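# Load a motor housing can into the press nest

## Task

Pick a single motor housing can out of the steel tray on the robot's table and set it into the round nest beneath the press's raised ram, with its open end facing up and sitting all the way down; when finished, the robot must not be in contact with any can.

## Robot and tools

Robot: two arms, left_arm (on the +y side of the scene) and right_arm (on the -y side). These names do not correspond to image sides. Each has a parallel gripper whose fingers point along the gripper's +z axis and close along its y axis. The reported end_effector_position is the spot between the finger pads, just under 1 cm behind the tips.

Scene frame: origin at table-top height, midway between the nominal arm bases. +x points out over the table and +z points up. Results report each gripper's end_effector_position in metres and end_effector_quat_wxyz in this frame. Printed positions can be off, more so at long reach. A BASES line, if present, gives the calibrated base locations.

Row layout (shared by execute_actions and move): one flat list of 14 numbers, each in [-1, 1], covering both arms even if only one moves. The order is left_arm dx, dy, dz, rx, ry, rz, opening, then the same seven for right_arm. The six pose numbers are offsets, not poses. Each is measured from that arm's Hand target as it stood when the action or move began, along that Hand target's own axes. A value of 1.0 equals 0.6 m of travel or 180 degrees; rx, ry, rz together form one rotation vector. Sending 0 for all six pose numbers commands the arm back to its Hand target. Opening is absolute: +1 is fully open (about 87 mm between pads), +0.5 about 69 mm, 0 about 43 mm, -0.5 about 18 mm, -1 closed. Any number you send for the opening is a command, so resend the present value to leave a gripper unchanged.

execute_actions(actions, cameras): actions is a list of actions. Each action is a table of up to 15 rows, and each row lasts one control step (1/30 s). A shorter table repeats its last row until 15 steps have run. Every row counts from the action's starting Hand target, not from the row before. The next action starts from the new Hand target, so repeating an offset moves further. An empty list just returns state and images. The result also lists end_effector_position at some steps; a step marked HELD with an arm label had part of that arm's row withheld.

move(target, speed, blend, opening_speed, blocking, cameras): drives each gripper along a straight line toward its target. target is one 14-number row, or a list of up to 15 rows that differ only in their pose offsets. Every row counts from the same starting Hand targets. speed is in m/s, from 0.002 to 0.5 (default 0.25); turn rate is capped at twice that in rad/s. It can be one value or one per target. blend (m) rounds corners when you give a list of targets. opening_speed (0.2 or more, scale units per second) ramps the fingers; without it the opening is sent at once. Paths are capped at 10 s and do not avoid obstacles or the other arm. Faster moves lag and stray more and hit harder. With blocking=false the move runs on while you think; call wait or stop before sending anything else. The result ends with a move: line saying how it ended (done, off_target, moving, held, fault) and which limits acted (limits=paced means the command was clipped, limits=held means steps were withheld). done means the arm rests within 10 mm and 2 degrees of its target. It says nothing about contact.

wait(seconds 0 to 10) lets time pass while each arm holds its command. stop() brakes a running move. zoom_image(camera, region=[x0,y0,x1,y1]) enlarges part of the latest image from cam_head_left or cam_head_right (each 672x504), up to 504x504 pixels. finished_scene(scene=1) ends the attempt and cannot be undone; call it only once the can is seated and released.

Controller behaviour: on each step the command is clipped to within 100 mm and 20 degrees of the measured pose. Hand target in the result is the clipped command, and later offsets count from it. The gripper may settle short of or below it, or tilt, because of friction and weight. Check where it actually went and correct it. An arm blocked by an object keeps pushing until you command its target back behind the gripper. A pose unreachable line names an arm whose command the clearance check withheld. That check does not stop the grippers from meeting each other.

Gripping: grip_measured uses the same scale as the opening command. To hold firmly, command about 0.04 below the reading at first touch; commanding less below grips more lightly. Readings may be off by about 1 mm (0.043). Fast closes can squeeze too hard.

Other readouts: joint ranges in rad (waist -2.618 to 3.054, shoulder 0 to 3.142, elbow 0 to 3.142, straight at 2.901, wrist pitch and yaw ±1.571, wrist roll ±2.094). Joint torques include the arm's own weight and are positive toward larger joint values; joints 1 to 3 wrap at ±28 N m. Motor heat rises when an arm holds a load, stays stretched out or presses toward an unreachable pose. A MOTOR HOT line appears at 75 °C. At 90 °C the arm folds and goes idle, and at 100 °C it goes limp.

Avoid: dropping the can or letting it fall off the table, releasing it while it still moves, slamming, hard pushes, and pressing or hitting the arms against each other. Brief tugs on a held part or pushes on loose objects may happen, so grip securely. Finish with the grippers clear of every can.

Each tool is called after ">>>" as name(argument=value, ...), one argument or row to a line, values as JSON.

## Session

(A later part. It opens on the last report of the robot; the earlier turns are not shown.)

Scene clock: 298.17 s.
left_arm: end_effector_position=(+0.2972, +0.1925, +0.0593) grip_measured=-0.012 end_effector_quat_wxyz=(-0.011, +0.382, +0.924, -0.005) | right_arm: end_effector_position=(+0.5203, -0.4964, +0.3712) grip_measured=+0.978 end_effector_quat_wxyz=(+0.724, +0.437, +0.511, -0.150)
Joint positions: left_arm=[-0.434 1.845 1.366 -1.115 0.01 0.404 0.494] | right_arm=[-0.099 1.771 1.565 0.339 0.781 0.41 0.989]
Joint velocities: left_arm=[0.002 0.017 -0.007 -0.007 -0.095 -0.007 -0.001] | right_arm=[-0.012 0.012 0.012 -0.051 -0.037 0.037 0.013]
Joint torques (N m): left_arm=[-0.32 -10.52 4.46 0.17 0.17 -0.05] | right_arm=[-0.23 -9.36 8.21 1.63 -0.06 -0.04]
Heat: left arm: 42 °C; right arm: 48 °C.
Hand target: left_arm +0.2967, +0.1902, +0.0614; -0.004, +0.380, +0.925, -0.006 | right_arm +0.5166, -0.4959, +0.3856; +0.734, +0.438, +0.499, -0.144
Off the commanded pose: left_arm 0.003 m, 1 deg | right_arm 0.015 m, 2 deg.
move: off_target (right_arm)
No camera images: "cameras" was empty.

>>> move(
  target=[0,0,0.006,0,0,0,-0.25,0,0,0,0,0,0,1],
  speed=0.03,
)

>>> zoom_image(
  camera="cam_head_left",
  region=[180, 180, 260, 260],
)

>>> zoom_image(
  camera="cam_head_right",
  region=[190, 190, 270, 270],
)

Scene clock: 301.47 s.
left_arm: end_effector_position=(+0.2971, +0.1925, +0.0590) grip_measured=-0.012 end_effector_quat_wxyz=(-0.011, +0.382, +0.924, -0.005) | right_arm: end_effector_position=(+0.5203, -0.4964, +0.3712) grip_measured=+0.978 end_effector_quat_wxyz=(+0.724, +0.437, +0.511, -0.150)
Joint positions: left_arm=[-0.434 1.845 1.365 -1.114 0.01 0.403 0.494] | right_arm=[-0.099 1.771 1.565 0.339 0.781 0.41 0.989]
Joint velocities: left_arm=[-0.012 -0.007 -0.007 -0.081 -0.081 0.007 0.009] | right_arm=[0.007 0.007 -0.012 -0.066 -0.007 -0.066 -0.013]
Joint torques (N m): left_arm=[-0.39 -10.15 3.75 0.29 0.13 -0.05] | right_arm=[-0.23 -9.36 8.21 1.62 -0.06 -0.04]
Heat: left arm: 42 °C; right arm: 48 °C.
Hand target: left_arm +0.2966, +0.1902, +0.0578; -0.004, +0.380, +0.925, -0.006 | right_arm +0.5166, -0.4959, +0.3856; +0.734, +0.438, +0.499, -0.144
Off the commanded pose: left_arm 0.003 m, 1 deg | right_arm 0.015 m, 2 deg.
move: off_target (right_arm)

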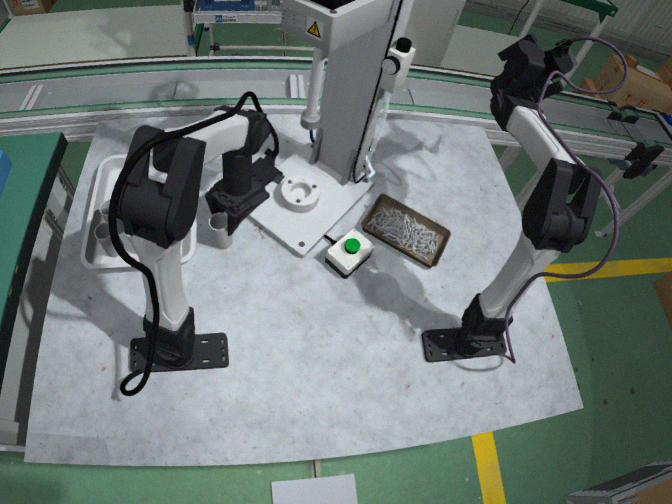

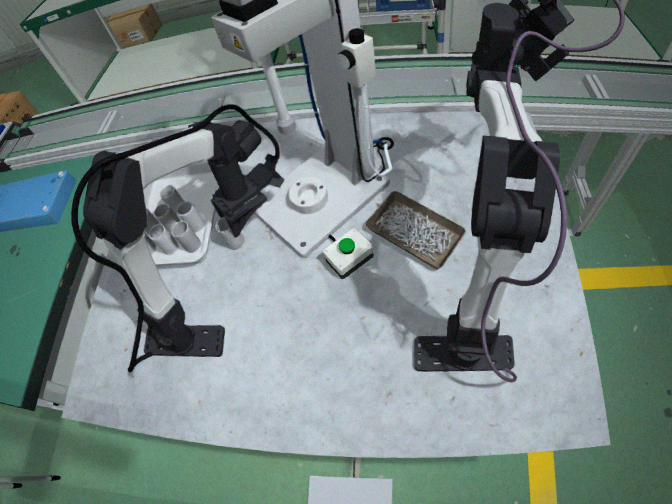

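Scaled by 6.300.

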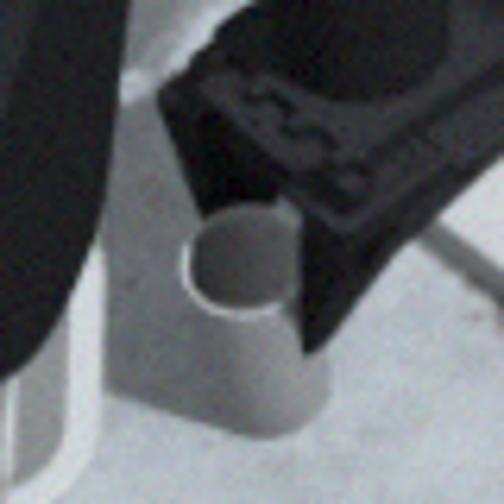

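Scaled by 6.300.

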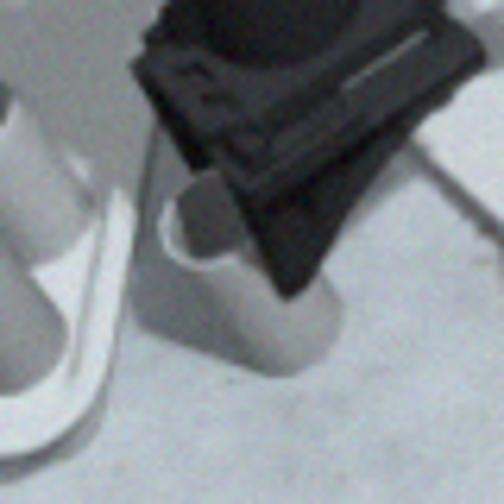

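>>> move(
  target=[0,0,-0.003,0,0,0,0.4,0,0,0,0,0,0,1],
  opening_speed=0.6,
  cameras=[],
)

>>> move(
  target=[0,0,-0.12,0,0,0,0.4,0,0,0,0,0,0,1],
  speed=0.12,
)

>>> zoom_image(
  camera="cam_head_left",
  region=[180, 160, 280, 260],
)

>>> zoom_image(
  camera="cam_head_right",
  region=[190, 170, 290, 270],
)

Scene clock: 306.90 s.
left_arm: end_effector_position=(+0.2970, +0.1924, +0.0590) grip_measured=+0.400 end_effector_quat_wxyz=(-0.011, +0.382, +0.924, -0.005) | right_arm: end_effector_position=(+0.5203, -0.4964, +0.3712) grip_measured=+0.978 end_effector_quat_wxyz=(+0.724, +0.437, +0.511, -0.150)
Joint positions: left_arm=[-0.434 1.845 1.365 -1.114 0.01 0.402 0.7] | right_arm=[-0.099 1.771 1.565 0.339 0.781 0.41 0.989]
Joint velocities: left_arm=[-0.002 -0.002 -0.002 0.037 -0.007 -0.022 0.001] | right_arm=[0.007 -0.022 0.012 -0.051 0.022 0.095 0.003]
Joint torques (N m): left_arm=[-0.47 -10.32 4.27 0.23 0.17 -0.04] | right_arm=[-0.23 -9.35 8.21 1.63 -0.06 -0.04]
Heat: left arm: 43 °C; right arm: 48 °C.
Hand target: left_arm +0.2966, +0.1903, +0.0596; -0.004, +0.380, +0.925, -0.006 | right_arm +0.5166, -0.4959, +0.3856; +0.734, +0.438, +0.499, -0.144
Off the commanded pose: left_arm 0.002 m, 1 deg | right_arm 0.015 m, 2 deg.
move: off_target (right_arm)
No camera images: "cameras" was empty.

Scene clock: 308.30 s.
left_arm: end_effector_position=(+0.2966, +0.1926, +0.1178) grip_measured=+0.400 end_effector_quat_wxyz=(-0.024, +0.381, +0.924, -0.005) | right_arm: end_effector_position=(+0.5203, -0.4964, +0.3712) grip_measured=+0.978 end_effector_quat_wxyz=(+0.724, +0.437, +0.511, -0.150)
Joint positions: left_arm=[-0.434 1.839 1.588 -1.368 0.01 0.402 0.7] | right_arm=[-0.099 1.771 1.565 0.339 0.781 0.41 0.989]
Joint velocities: left_arm=[0.017 -0.007 0.022 -0.081 -0.037 0.022 -0.001] | right_arm=[0.002 0.002 0.007 0.037 0.022 -0.007 0.003]
Joint torques (N m): left_arm=[-0.35 -12 7.3 -0.06 0.16 -0.06] | right_arm=[-0.23 -9.36 8.21 1.63 -0.06 -0.04]
Heat: left arm: 43 °C; right arm: 48 °C.
Hand target: left_arm +0.2984, +0.1898, +0.1317; -0.004, +0.380, +0.925, -0.006 | right_arm +0.5166, -0.4959, +0.3856; +0.734, +0.438, +0.499, -0.144
Off the commanded pose: left_arm 0.014 m, 2 deg | right_arm 0.015 m, 2 deg.
move: off_target (left_arm, right_arm)

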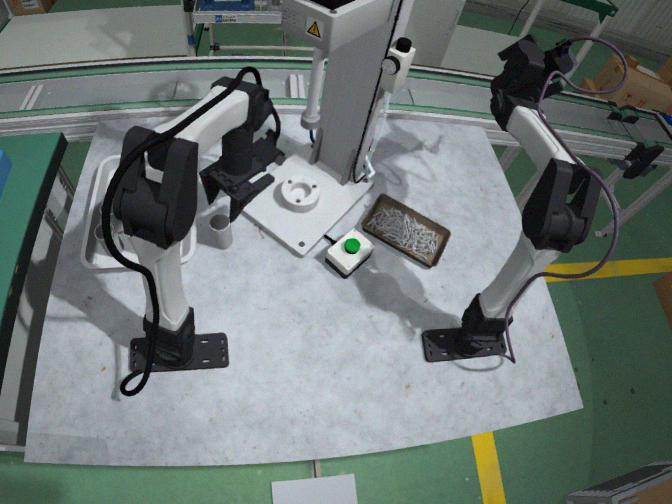

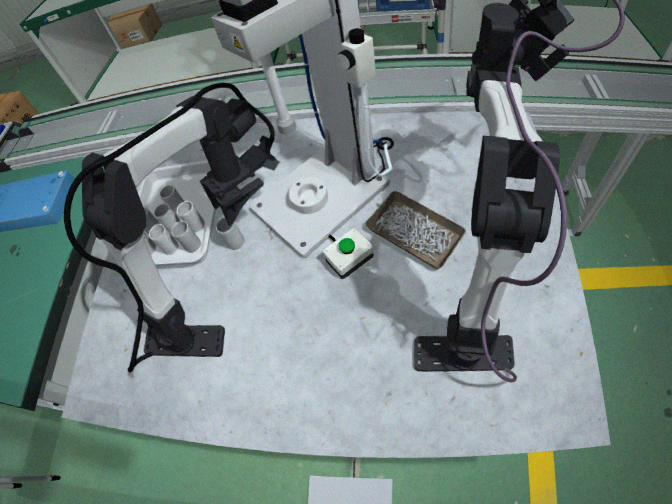

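Scaled by 5.040.

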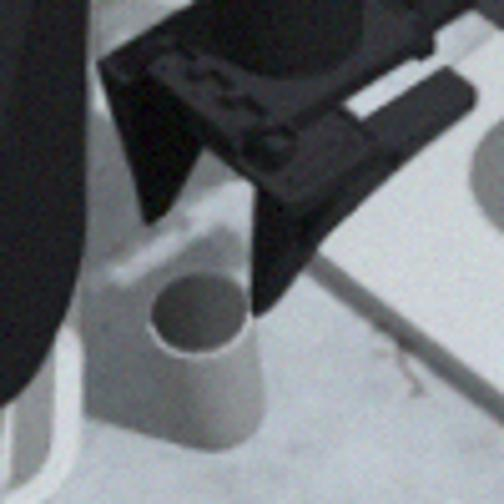

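Scaled by 5.040.

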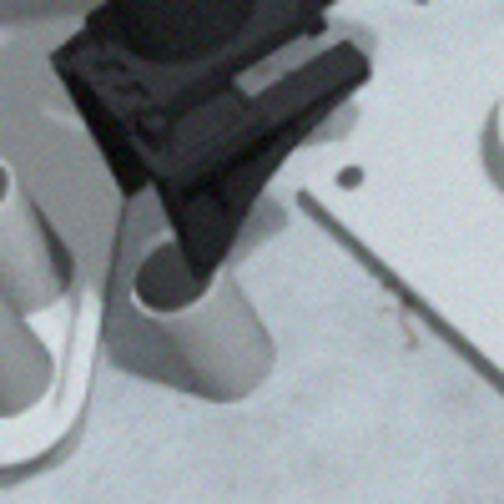

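>>> move(
  target=[0.005,0.002,-0.013,-0.0275,-0.2787,-0.0484,0.5,0,0,0,0,0,0,1],
)

>>> zoom_image(
  camera="cam_head_left",
  region=[180, 160, 280, 260],
)

>>> zoom_image(
  camera="cam_head_right",
  region=[190, 170, 290, 270],
)

Scene clock: 318.87 s.
left_arm: end_effector_position=(+0.2961, +0.1948, +0.1438) grip_measured=+0.500 end_effector_quat_wxyz=(+0.395, +0.282, +0.866, -0.122) | right_arm: end_effector_position=(+0.5203, -0.4964, +0.3712) grip_measured=+0.978 end_effector_quat_wxyz=(+0.724, +0.437, +0.511, -0.150)
Joint positions: left_arm=[-0.226 1.045 0.806 -0.531 0.328 0.318 0.75] | right_arm=[-0.099 1.771 1.565 0.339 0.781 0.41 0.989]
Joint velocities: left_arm=[0.012 -0.012 -0.012 0.007 -0.007 -0.022 -0.001] | right_arm=[0.007 0.002 0.017 0.007 0.037 0.022 0.003]
Joint torques (N m): left_arm=[0.47 -4.23 5.46 1.46 0.35 -0.04] | right_arm=[-0.23 -9.35 8.21 1.62 -0.06 -0.04]
Heat: left arm: 43 °C; right arm: 49 °C.
Hand target: left_arm +0.2966, +0.1942, +0.1455; +0.403, +0.278, +0.863, -0.126 | right_arm +0.5166, -0.4959, +0.3856; +0.734, +0.438, +0.499, -0.144
Off the commanded pose: left_arm 0.005 m, 2 deg | right_arm 0.015 m, 2 deg.
move: off_target (right_arm)

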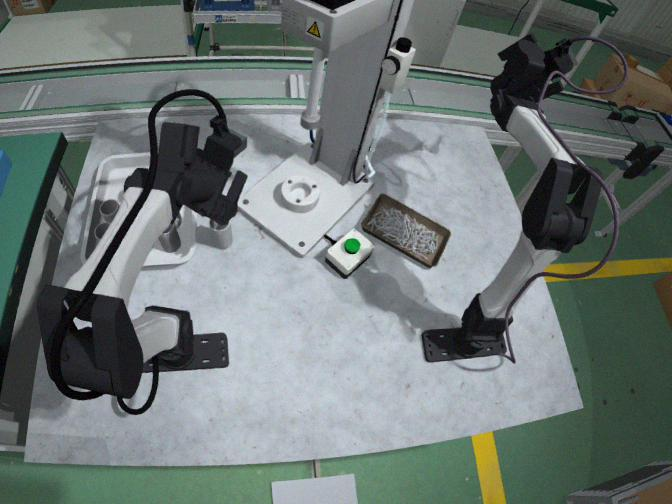

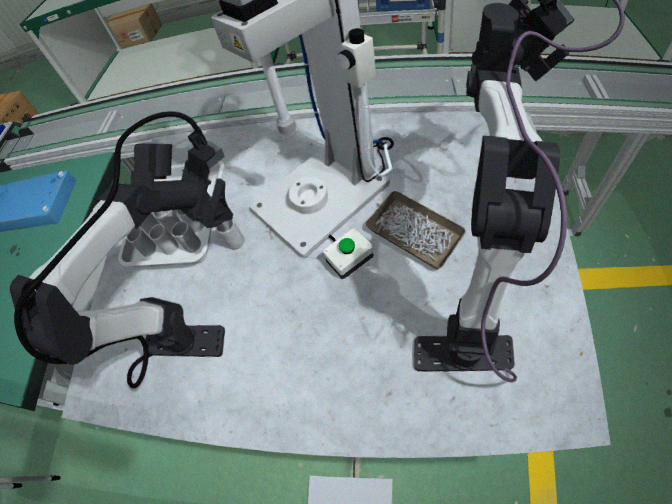

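Scaled by 5.040.

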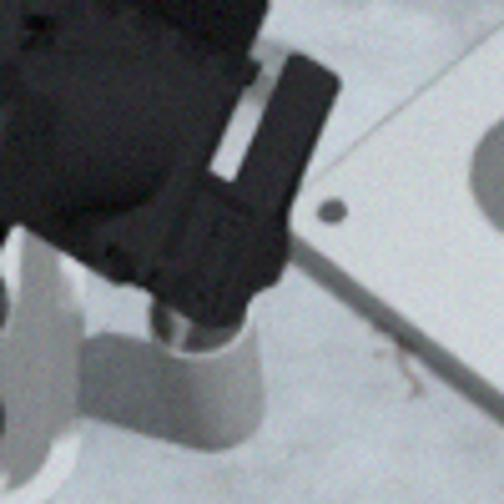

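Scaled by 5.040.

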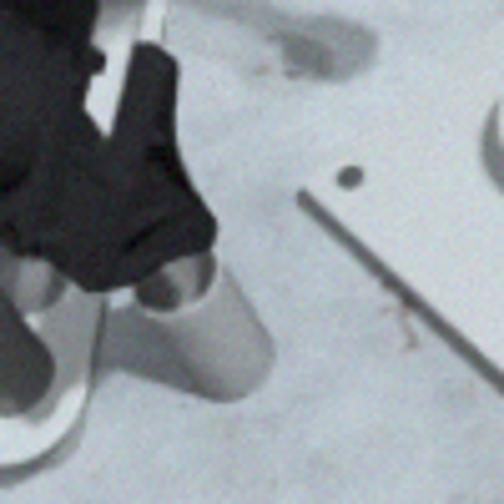

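>>> move(
  target=[0.1117,-0.0017,0.0978,0,0,0,0.5,0,0,0,0,0,0,1],
  speed=0.1,
)

>>> zoom_image(
  camera="cam_head_left",
  region=[180, 160, 280, 260],
)

>>> zoom_image(
  camera="cam_head_right",
  region=[190, 170, 290, 270],
)

Scene clock: 324.67 s.
left_arm: end_effector_position=(+0.2968, +0.1945, +0.0594) grip_measured=+0.500 end_effector_quat_wxyz=(+0.404, +0.283, +0.862, -0.121) | right_arm: end_effector_position=(+0.5203, -0.4964, +0.3712) grip_measured=+0.978 end_effector_quat_wxyz=(+0.724, +0.437, +0.511, -0.150)
Joint positions: left_arm=[-0.226 1.112 0.483 -0.121 0.329 0.317 0.75] | right_arm=[-0.099 1.771 1.565 0.339 0.781 0.41 0.989]
Joint velocities: left_arm=[-0.017 -0.002 -0.027 -0.007 0.007 -0.037 0.004] | right_arm=[0.007 0.002 -0.007 -0.022 -0.007 0.11 0.008]
Joint torques (N m): left_arm=[0.4 -2.03 5.37 1.53 0.31 -0.05] | right_arm=[-0.23 -9.35 8.21 1.63 -0.06 -0.04]
Heat: left arm: 42 °C; right arm: 49 °C.
Hand target: left_arm +0.2969, +0.1940, +0.0562; +0.403, +0.278, +0.863, -0.126 | right_arm +0.5166, -0.4959, +0.3856; +0.734, +0.438, +0.499, -0.144
Off the commanded pose: left_arm 0.004 m, 1 deg | right_arm 0.015 m, 2 deg.
move: off_target (right_arm)

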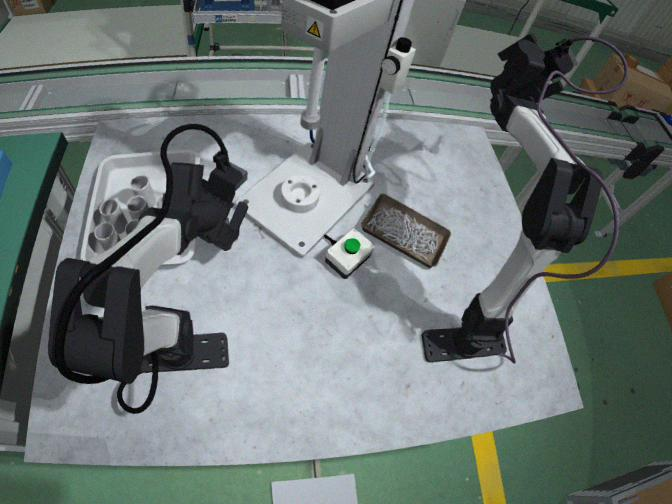

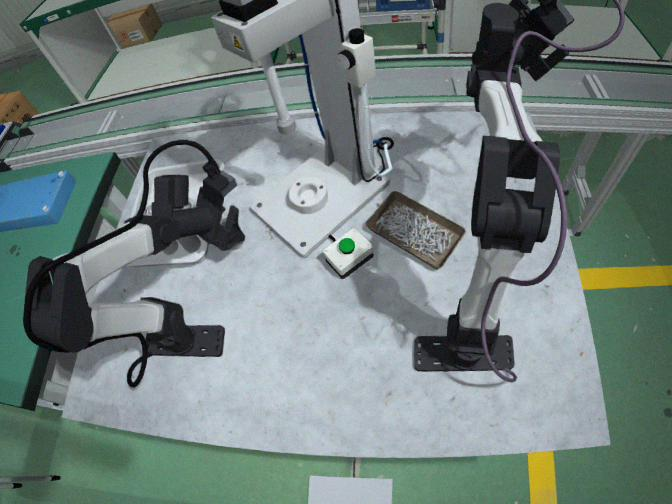

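Scaled by 5.040.

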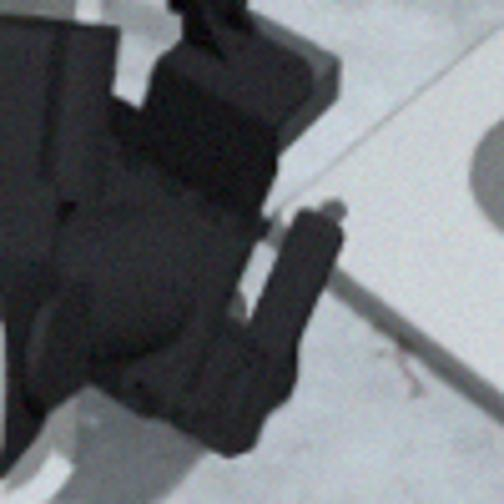

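Scaled by 5.040.

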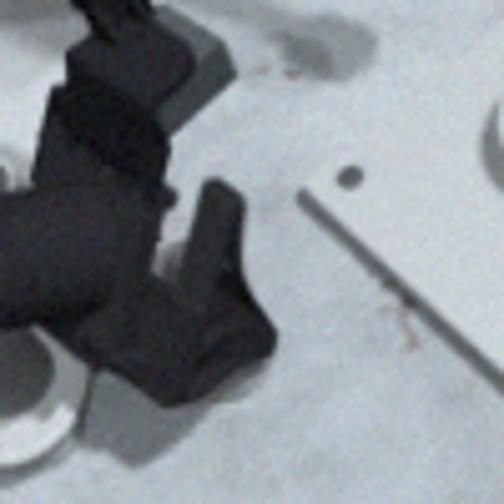

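>>> move(
  target=[0,0,0.002,0,0,0,-0.25,0,0,0,0,0,0,1],
  opening_speed=0.4,
  cameras=[],
)

>>> move(
  target=[-0.0766,0,-0.0643,0,0,0,-0.25,0,0,0,0,0,0,1],
  speed=0.1,
)

>>> zoom_image(
  camera="cam_head_left",
  region=[170, 150, 320, 280],
)

>>> zoom_image(
  camera="cam_head_right",
  region=[180, 150, 330, 280],
)

Scene clock: 332.73 s.
left_arm: end_effector_position=(+0.2977, +0.1940, +0.0585) grip_measured=-0.005 end_effector_quat_wxyz=(+0.404, +0.281, +0.862, -0.122) | right_arm: end_effector_position=(+0.5203, -0.4964, +0.3712) grip_measured=+0.978 end_effector_quat_wxyz=(+0.724, +0.437, +0.511, -0.150)
Joint positions: left_arm=[-0.226 1.12 0.483 -0.113 0.33 0.314 0.497] | right_arm=[-0.099 1.771 1.565 0.339 0.781 0.41 0.989]
Joint velocities: left_arm=[0.007 -0.002 0.027 -0.007 -0.095 -0.081 0.009] | right_arm=[-0.002 0.002 0.002 -0.066 0.022 -0.051 0.013]
Joint torques (N m): left_arm=[0.34 -2.29 5.34 1.51 0.3 -0.05] | right_arm=[-0.23 -9.36 8.2 1.63 -0.06 -0.04]
Heat: left arm: 41 °C; right arm: 49 °C.
Hand target: left_arm +0.2976, +0.1934, +0.0554; +0.403, +0.278, +0.863, -0.127 | right_arm +0.5166, -0.4959, +0.3856; +0.734, +0.438, +0.499, -0.144
Off the commanded pose: left_arm 0.003 m, 1 deg | right_arm 0.015 m, 2 deg.
move: off_target (right_arm)
No camera images: "cameras" was empty.

Scene clock: 334.13 s.
left_arm: end_effector_position=(+0.2894, +0.1954, +0.0966) grip_measured=-0.005 end_effector_quat_wxyz=(+0.379, +0.278, +0.874, -0.127) | right_arm: end_effector_position=(+0.5203, -0.4964, +0.3712) grip_measured=+0.978 end_effector_quat_wxyz=(+0.724, +0.437, +0.511, -0.150)
Joint positions: left_arm=[-0.226 1.064 0.647 -0.387 0.33 0.31 0.497] | right_arm=[-0.099 1.771 1.565 0.339 0.781 0.41 0.989]
Joint velocities: left_arm=[-0.002 -0.007 -0.032 0.037 0.066 -0.022 -0.011] | right_arm=[-0.007 -0.022 0.017 -0.095 0.037 -0.037 0.008]
Joint torques (N m): left_arm=[-0.18 -4.96 8.92 1.3 0.26 -0.04] | right_arm=[-0.23 -9.36 8.21 1.63 -0.06 -0.04]
Heat: left arm: 40 °C; right arm: 49 °C.
Hand target: left_arm +0.2980, +0.1923, +0.1156; +0.403, +0.278, +0.863, -0.127 | right_arm +0.5166, -0.4959, +0.3856; +0.734, +0.438, +0.499, -0.144
Off the commanded pose: left_arm 0.021 m, 3 deg | right_arm 0.015 m, 2 deg.
move: off_target (left_arm, right_arm)

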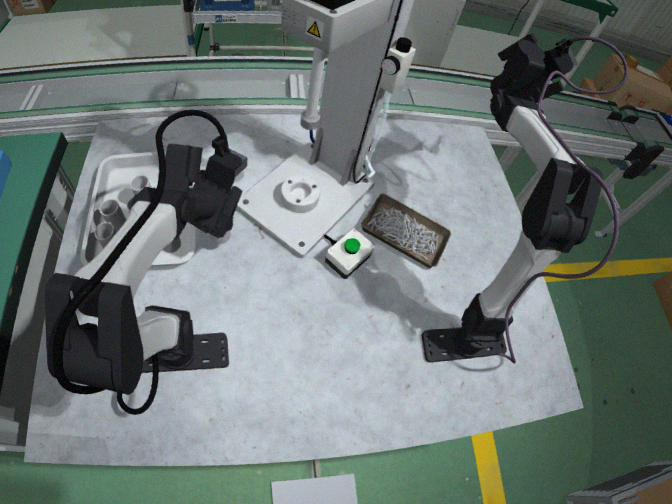

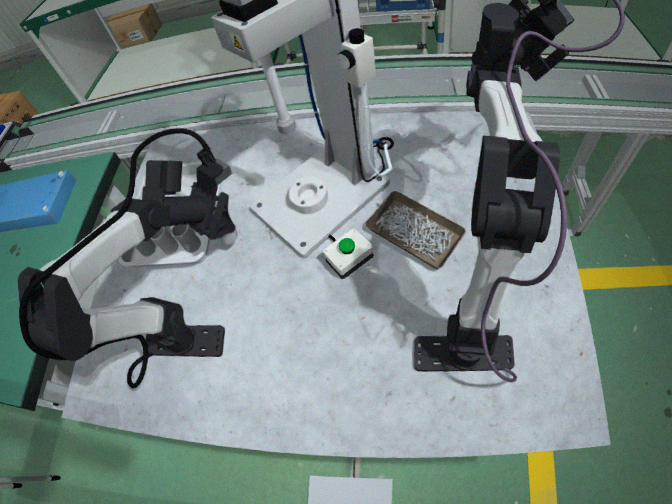

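Scaled by 3.360.

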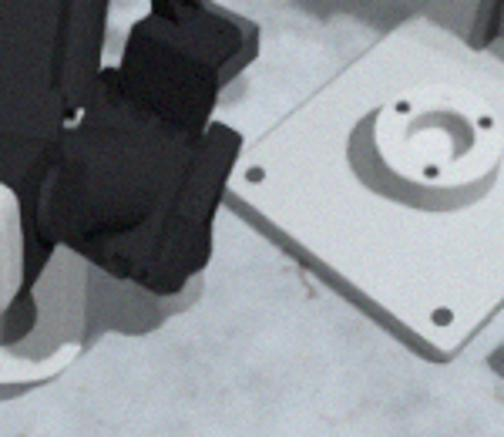

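Scaled by 3.360.

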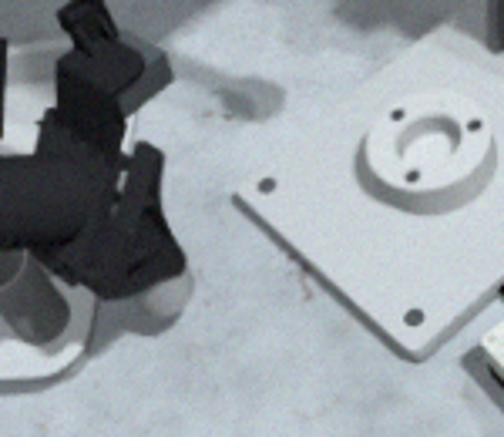

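>>> move(
  target=[-0.143,-0.164,0.128,0,0,0,-0.25,0,0,0,0,0,0,1],
  speed=0.15,
)

>>> zoom_image(
  camera="cam_head_left",
  region=[220, 110, 350, 240],
)

>>> zoom_image(
  camera="cam_head_right",
  region=[220, 110, 350, 240],
)

Scene clock: 345.10 s.
left_arm: end_effector_position=(+0.3196, +0.0535, +0.1120) grip_measured=-0.005 end_effector_quat_wxyz=(+0.374, +0.282, +0.874, -0.129) | right_arm: end_effector_position=(+0.5203, -0.4964, +0.3712) grip_measured=+0.978 end_effector_quat_wxyz=(+0.724, +0.437, +0.511, -0.150)
Joint positions: left_arm=[-0.721 1.429 0.943 -0.271 -0.017 -0.036 0.497] | right_arm=[-0.099 1.771 1.565 0.339 0.781 0.41 0.989]
Joint velocities: left_arm=[0.007 0.002 0.002 0.022 0.007 0.022 -0.006] | right_arm=[-0.017 -0.012 0.002 0.037 0.007 0.022 -0.003]
Joint torques (N m): left_arm=[-0.39 -5.57 9.44 1.63 -0.01 -0.11] | right_arm=[-0.23 -9.36 8.23 1.63 -0.06 -0.04]
Heat: left arm: 41 °C; right arm: 49 °C.
Hand target: left_arm +0.3326, +0.0431, +0.1289; +0.400, +0.273, +0.864, -0.137 | right_arm +0.5166, -0.4959, +0.3856; +0.734, +0.438, +0.499, -0.144
Off the commanded pose: left_arm 0.025 m, 4 deg | right_arm 0.015 m, 2 deg.
move: off_target (left_arm, right_arm)

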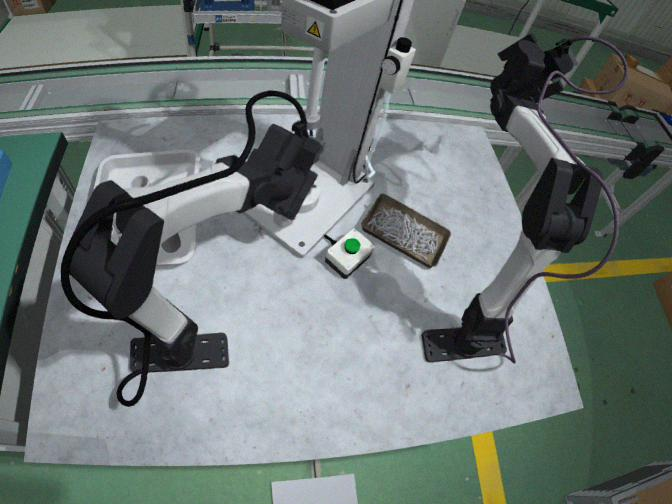

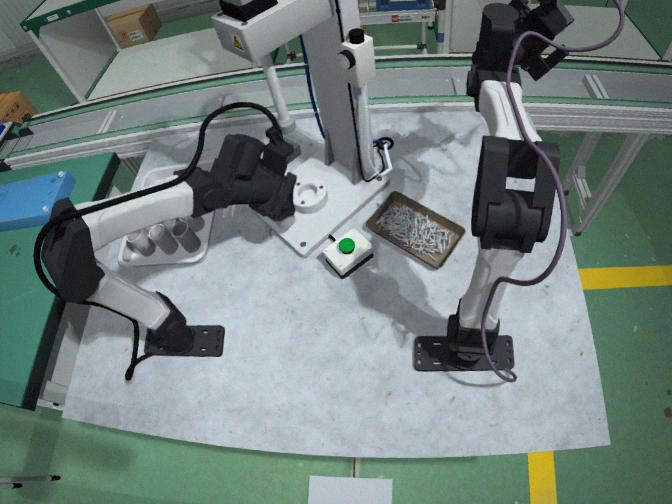

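Scaled by 3.877.

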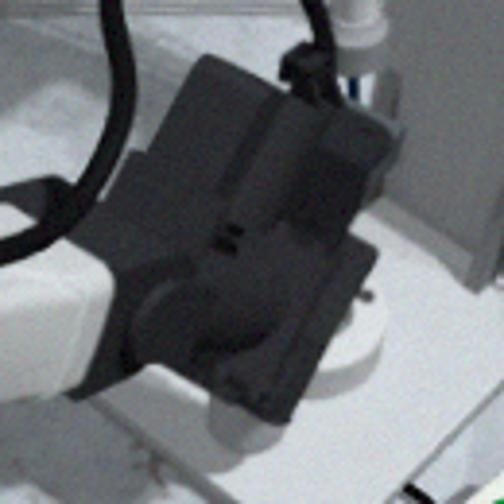

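Scaled by 3.877.

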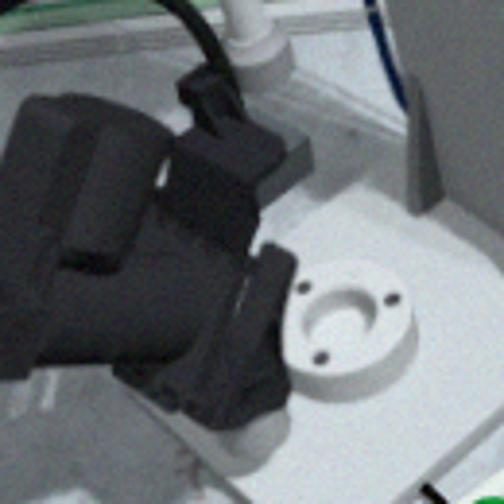

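>>> execute_actions(
  actions=[
    [[0,0,0,0,0,0,-0.25,0,0,0,0,0,0,1]],
    [[0,0,0,0,0,0,-0.25,0,0,0,0,0,0,1]],
  ],
)

>>> zoom_image(
  camera="cam_head_right",
  region=[220, 100, 400, 260],
)

>>> zoom_image(
  camera="cam_head_left",
  region=[220, 100, 400, 260],
)

Scene clock: 365.50 s.
left_arm: end_effector_position=(+0.3197, +0.0536, +0.1120) grip_measured=-0.005 end_effector_quat_wxyz=(+0.374, +0.282, +0.874, -0.129) | right_arm: end_effector_position=(+0.5203, -0.4964, +0.3712) grip_measured=+0.978 end_effector_quat_wxyz=(+0.724, +0.437, +0.511, -0.150)
Joint positions: left_arm=[-0.721 1.429 0.943 -0.271 -0.018 -0.037 0.497] | right_arm=[-0.099 1.771 1.565 0.339 0.781 0.41 0.989]
Joint velocities: left_arm=[-0.007 -0.017 -0.012 -0.007 0.007 -0.037 -0.009] | right_arm=[-0.002 -0.012 -0.007 0.007 -0.066 -0.037 -0.018]
Joint torques (N m): left_arm=[-0.39 -5.61 9.54 1.6 -0.02 -0.05] | right_arm=[-0.23 -9.36 8.21 1.63 -0.06 -0.04]
Heat: left arm: 46 °C; right arm: 49 °C.
Hand target: left_arm +0.3326, +0.0431, +0.1289; +0.400, +0.273, +0.864, -0.137 | right_arm +0.5166, -0.4959, +0.3856; +0.734, +0.438, +0.499, -0.144
Off the commanded pose: left_arm 0.024 m, 3 deg | right_arm 0.015 m, 2 deg.
Step readings (end_effector_position of left_arm | right_arm):
0: (+0.3197, +0.0536, +0.1120) | (+0.5203, -0.4964, +0.3712)
1: (+0.3197, +0.0536, +0.1120) | (+0.5203, -0.4964, +0.3712)
2: (+0.3197, +0.0536, +0.1120) | (+0.5203, -0.4964, +0.3712)
4: (+0.3197, +0.0536, +0.1120) | (+0.5203, -0.4964, +0.3712)
8: (+0.3197, +0.0536, +0.1120) | (+0.5203, -0.4964, +0.3712)
15: (+0.3197, +0.0536, +0.1120) | (+0.5203, -0.4964, +0.3712)
16: (+0.3197, +0.0536, +0.1120) | (+0.5203, -0.4964, +0.3712)
17: (+0.3197, +0.0536, +0.1120) | (+0.5203, -0.4964, +0.3712)
19: (+0.3197, +0.0536, +0.1120) | (+0.5203, -0.4964, +0.3712)
23: (+0.3197, +0.0536, +0.1120) | (+0.5203, -0.4964, +0.3712)
30: (+0.3197, +0.0536, +0.1120) | (+0.5203, -0.4964, +0.3712)

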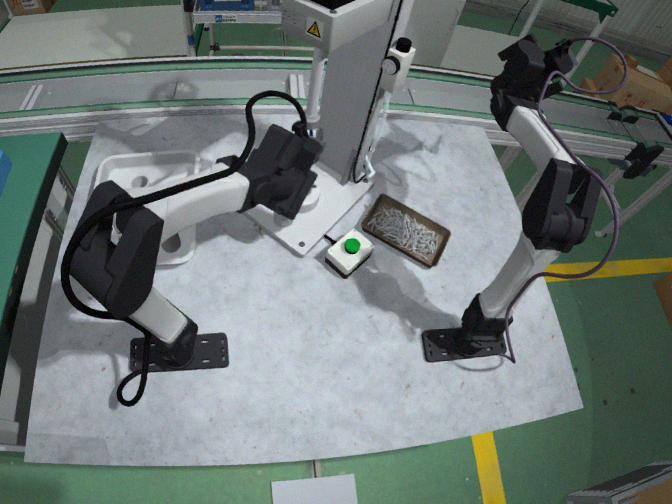

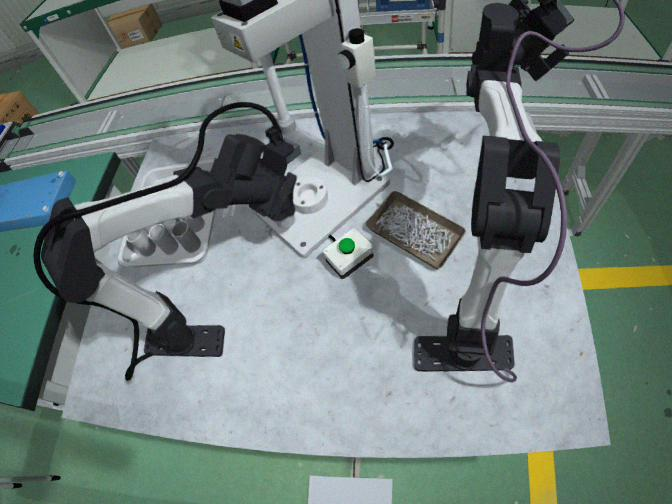

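Scaled by 2.800.

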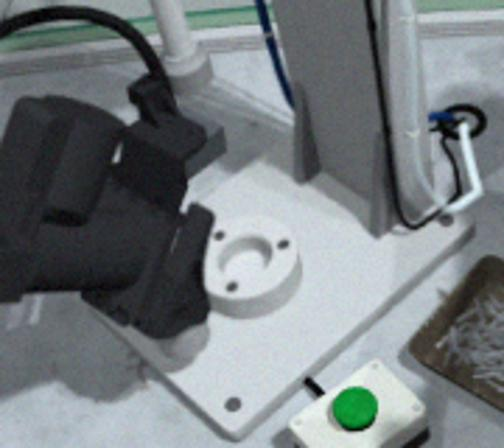

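Scaled by 2.800.

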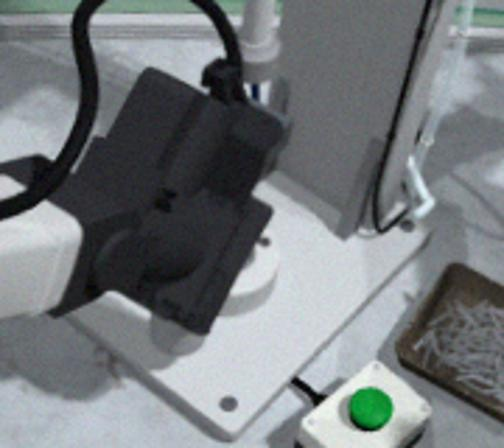

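>>> move(
  target=[-0.069,0.0205,0.0827,0,-0.01,0,-0.25,0,0,0,0,0,0,1],
  speed=0.08,
)

>>> zoom_image(
  camera="cam_head_right",
  region=[250, 120, 370, 240],
)

>>> zoom_image(
  camera="cam_head_left",
  region=[250, 120, 370, 240],
)

Scene clock: 374.27 s.
left_arm: end_effector_position=(+0.3194, +0.0591, +0.1110) grip_measured=-0.005 end_effector_quat_wxyz=(+0.347, +0.290, +0.885, -0.112) | right_arm: end_effector_position=(+0.5203, -0.4964, +0.3712) grip_measured=+0.978 end_effector_quat_wxyz=(+0.724, +0.437, +0.511, -0.150)
Joint positions: left_arm=[-0.713 1.461 1.007 -0.369 -0.021 -0.018 0.497] | right_arm=[-0.099 1.771 1.565 0.339 0.781 0.41 0.989]
Joint velocities: left_arm=[0.002 0.007 0.007 -0.007 -0.007 0.007 0.011] | right_arm=[-0.007 0.002 0.002 -0.037 -0.037 -0.037 -0.008]
Joint torques (N m): left_arm=[3.23 6.34 15.79 2.95 0.32 0.17] | right_arm=[-0.23 -9.35 8.21 1.63 -0.06 -0.04]
Heat: left arm: 48 °C; right arm: 49 °C.
Hand target: left_arm +0.3925, +0.0158, +0.1276; +0.414, +0.272, +0.857, -0.140 | right_arm +0.5166, -0.4959, +0.3856; +0.734, +0.438, +0.499, -0.144
Off the commanded pose: left_arm 0.087 m, 9 deg | right_arm 0.015 m, 2 deg.
move: off_target (left_arm, right_arm)

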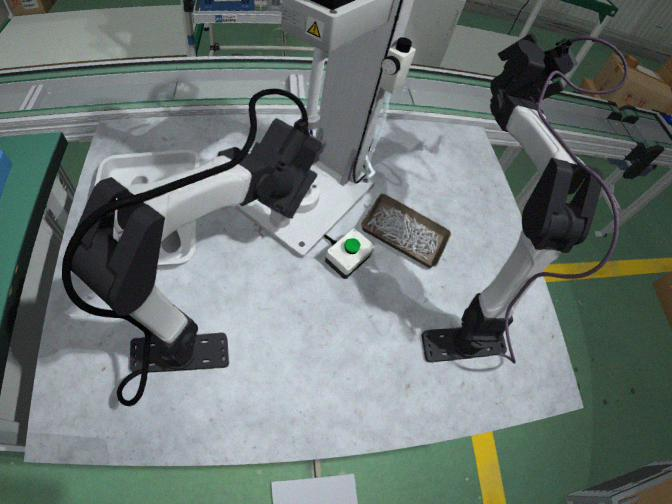

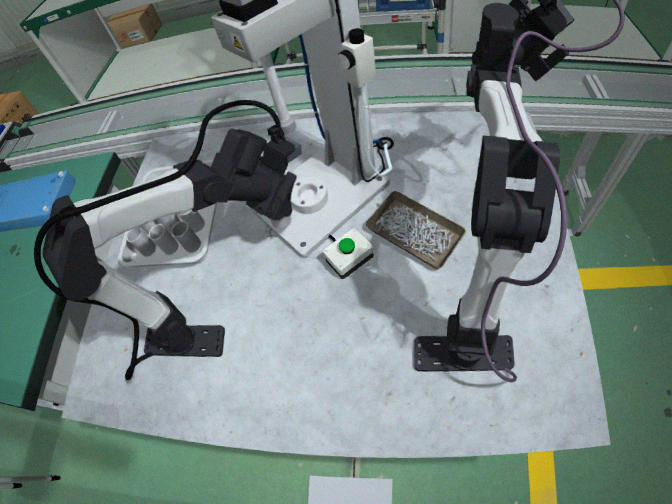

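Scaled by 4.200.

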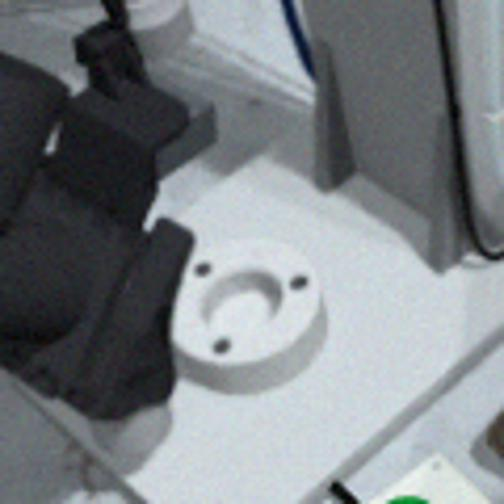

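Scaled by 4.200.

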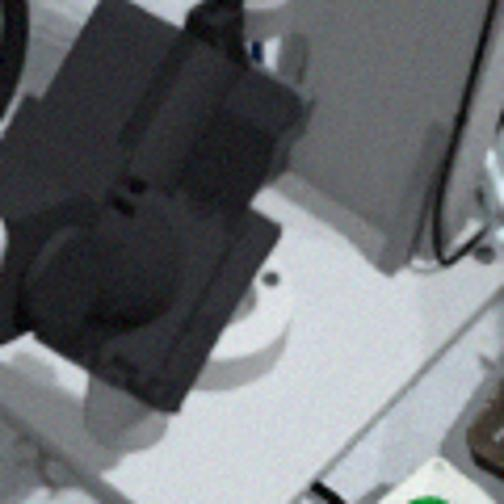

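>>> execute_actions(
  actions=[],
)

>>> move(
  target=[0.127,-0.011,-0.156,0,0,0,-0.25,0,0,0,0,0,0,1],
  speed=0.1,
)

>>> zoom_image(
  camera="cam_head_right",
  region=[210, 60, 370, 240],
)

>>> zoom_image(
  camera="cam_head_left",
  region=[210, 60, 370, 240],
)

Scene clock: 392.70 s.
left_arm: end_effector_position=(+0.3194, +0.0591, +0.1110) grip_measured=-0.005 end_effector_quat_wxyz=(+0.347, +0.290, +0.885, -0.112) | right_arm: end_effector_position=(+0.5203, -0.4964, +0.3712) grip_measured=+0.978 end_effector_quat_wxyz=(+0.724, +0.437, +0.511, -0.150)
Joint positions: left_arm=[-0.713 1.461 1.007 -0.37 -0.021 -0.018 0.497] | right_arm=[-0.099 1.771 1.565 0.339 0.781 0.41 0.989]
Joint velocities: left_arm=[-0.002 -0.002 -0.012 -0.066 0.037 0.066 -0.011] | right_arm=[0.017 0.007 -0.007 0.022 -0.037 0.051 -0.003]
Joint torques (N m): left_arm=[3.34 6.38 15.73 2.94 0.33 0.13] | right_arm=[-0.23 -9.36 8.21 1.63 -0.06 -0.04]
Heat: left arm: 60 °C; right arm: 49 °C.
Hand target: left_arm +0.3925, +0.0157, +0.1277; +0.414, +0.272, +0.857, -0.140 | right_arm +0.5166, -0.4959, +0.3856; +0.734, +0.438, +0.499, -0.144
Tool commands: left_gripper/opening=-0.25 right_gripper/opening=+1.0
Off the commanded pose: left_arm 0.087 m, 9 deg | right_arm 0.015 m, 2 deg.

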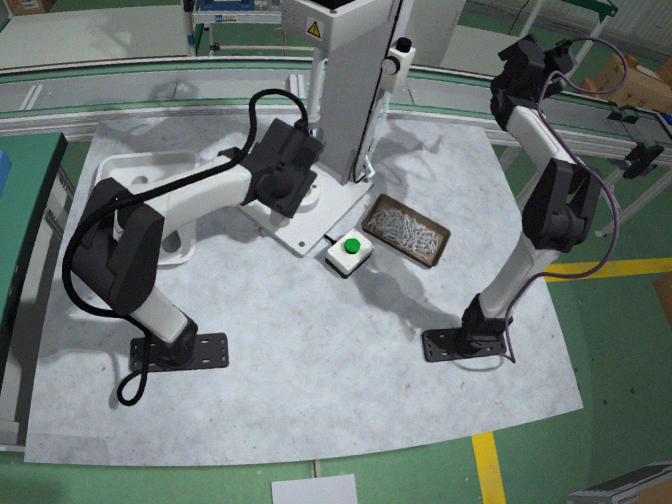

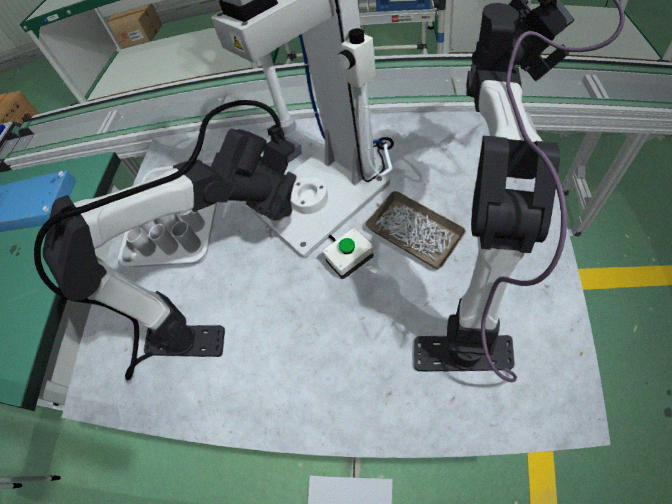

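Scene clock: 394.07 s.
left_arm: end_effector_position=(+0.2904, +0.0813, +0.1220) grip_measured=-0.005 end_effector_quat_wxyz=(+0.402, +0.277, +0.862, -0.138) | right_arm: end_effector_position=(+0.5203, -0.4964, +0.3712) grip_measured=+0.978 end_effector_quat_wxyz=(+0.724, +0.437, +0.511, -0.150)
Joint positions: left_arm=[-0.707 1.21 0.781 -0.264 -0.01 -0.027 0.497] | right_arm=[-0.099 1.771 1.565 0.339 0.781 0.41 0.989]
Joint velocities: left_arm=[0.002 0.002 0.022 0.022 -0.007 -0.081 -0.011] | right_arm=[-0.012 -0.002 -0.007 -0.022 0.007 -0.022 -0.018]
Joint torques (N m): left_arm=[-0.57 -6.64 5.94 1.51 -0.03 -0.06] | right_arm=[-0.23 -9.36 8.21 1.63 -0.06 -0.04]
Heat: left arm: 59 °C; right arm: 49 °C.
Hand target: left_arm +0.2901, +0.0805, +0.1286; +0.414, +0.271, +0.857, -0.141 | right_arm +0.5166, -0.4959, +0.3856; +0.734, +0.438, +0.499, -0.144
Off the commanded pose: left_arm 0.004 m, 2 deg | right_arm 0.015 m, 2 deg.
move: off_target (right_arm)

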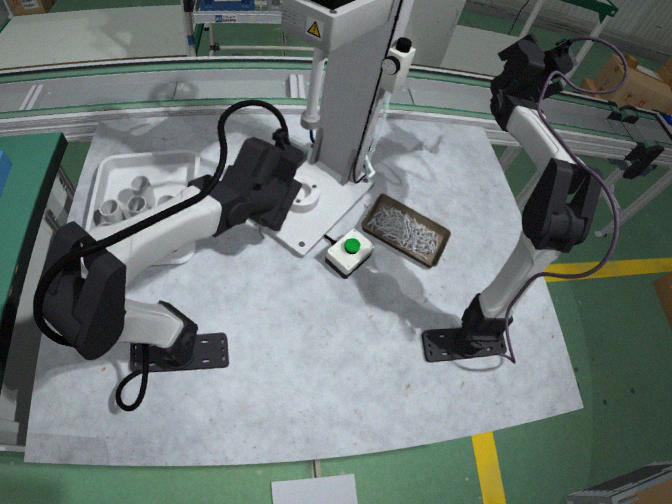

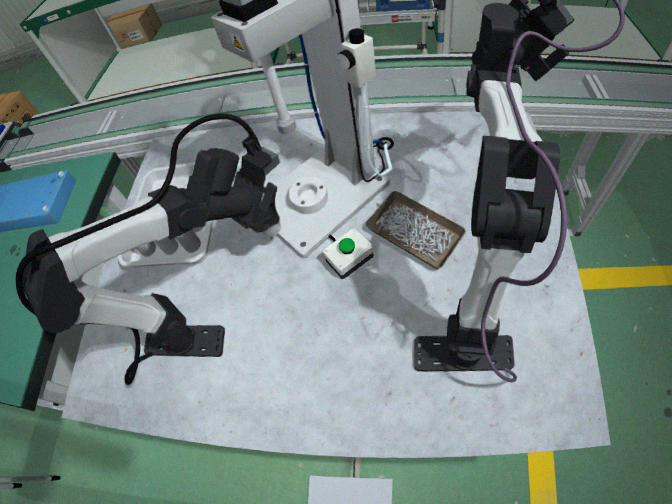

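Scaled by 2.800.

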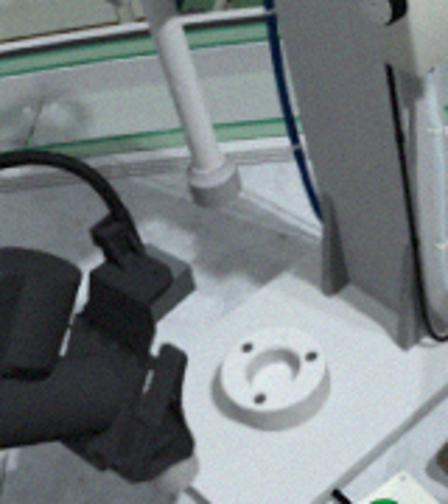

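Scaled by 2.800.

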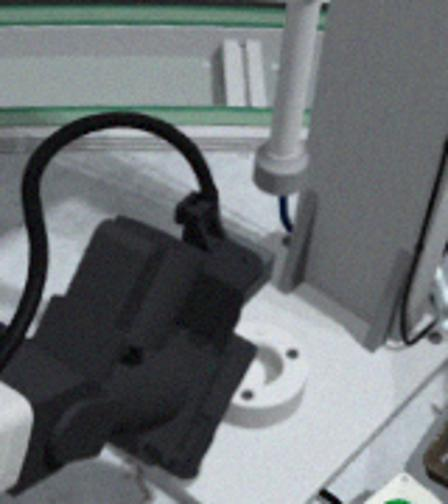

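>>> move(
  target=[0.105,0.071,-0.051,0,0,0,-0.25,0,0,0,0,0,0,1],
  speed=0.15,
  cameras=["cam_head_right"],
)

Scene clock: 404.93 s.
left_arm: end_effector_position=(+0.2627, +0.1537, +0.0956) grip_measured=-0.005 end_effector_quat_wxyz=(+0.407, +0.270, +0.862, -0.133) | right_arm: end_effector_position=(+0.5203, -0.4964, +0.3712) grip_measured=+0.978 end_effector_quat_wxyz=(+0.724, +0.437, +0.511, -0.150)
Joint positions: left_arm=[-0.482 0.934 0.537 -0.298 0.147 0.109 0.497] | right_arm=[-0.099 1.771 1.565 0.339 0.781 0.41 0.989]
Joint velocities: left_arm=[-0.007 -0.007 -0.007 0.007 -0.022 -0.007 0.006] | right_arm=[-0.002 -0.007 -0.002 0.022 0.007 0.007 0.003]
Joint torques (N m): left_arm=[0.55 -3.74 6.22 1.46 0.26 0.14] | right_arm=[-0.21 -9.35 8.21 1.63 -0.06 -0.04]
Heat: left arm: 54 °C; right arm: 49 °C.
Hand target: left_arm +0.2636, +0.1534, +0.0996; +0.416, +0.274, +0.857, -0.136 | right_arm +0.5166, -0.4959, +0.3856; +0.734, +0.438, +0.499, -0.144
Off the commanded pose: left_arm 0.003 m, 1 deg | right_arm 0.015 m, 2 deg.
move: off_target (right_arm)
Images, in order (width x height): cam_head_right 672x504.

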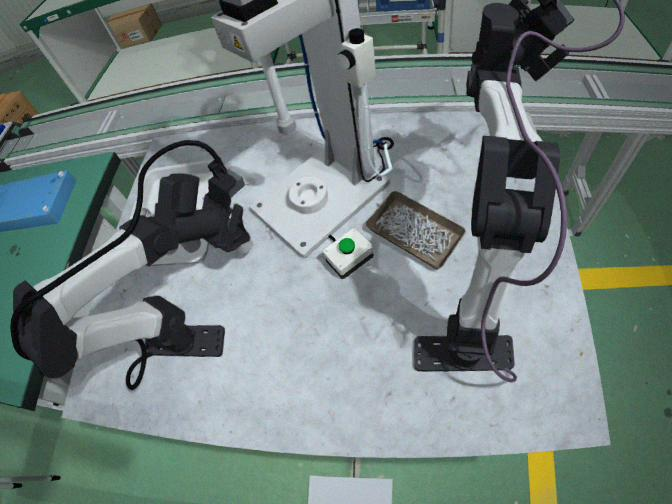

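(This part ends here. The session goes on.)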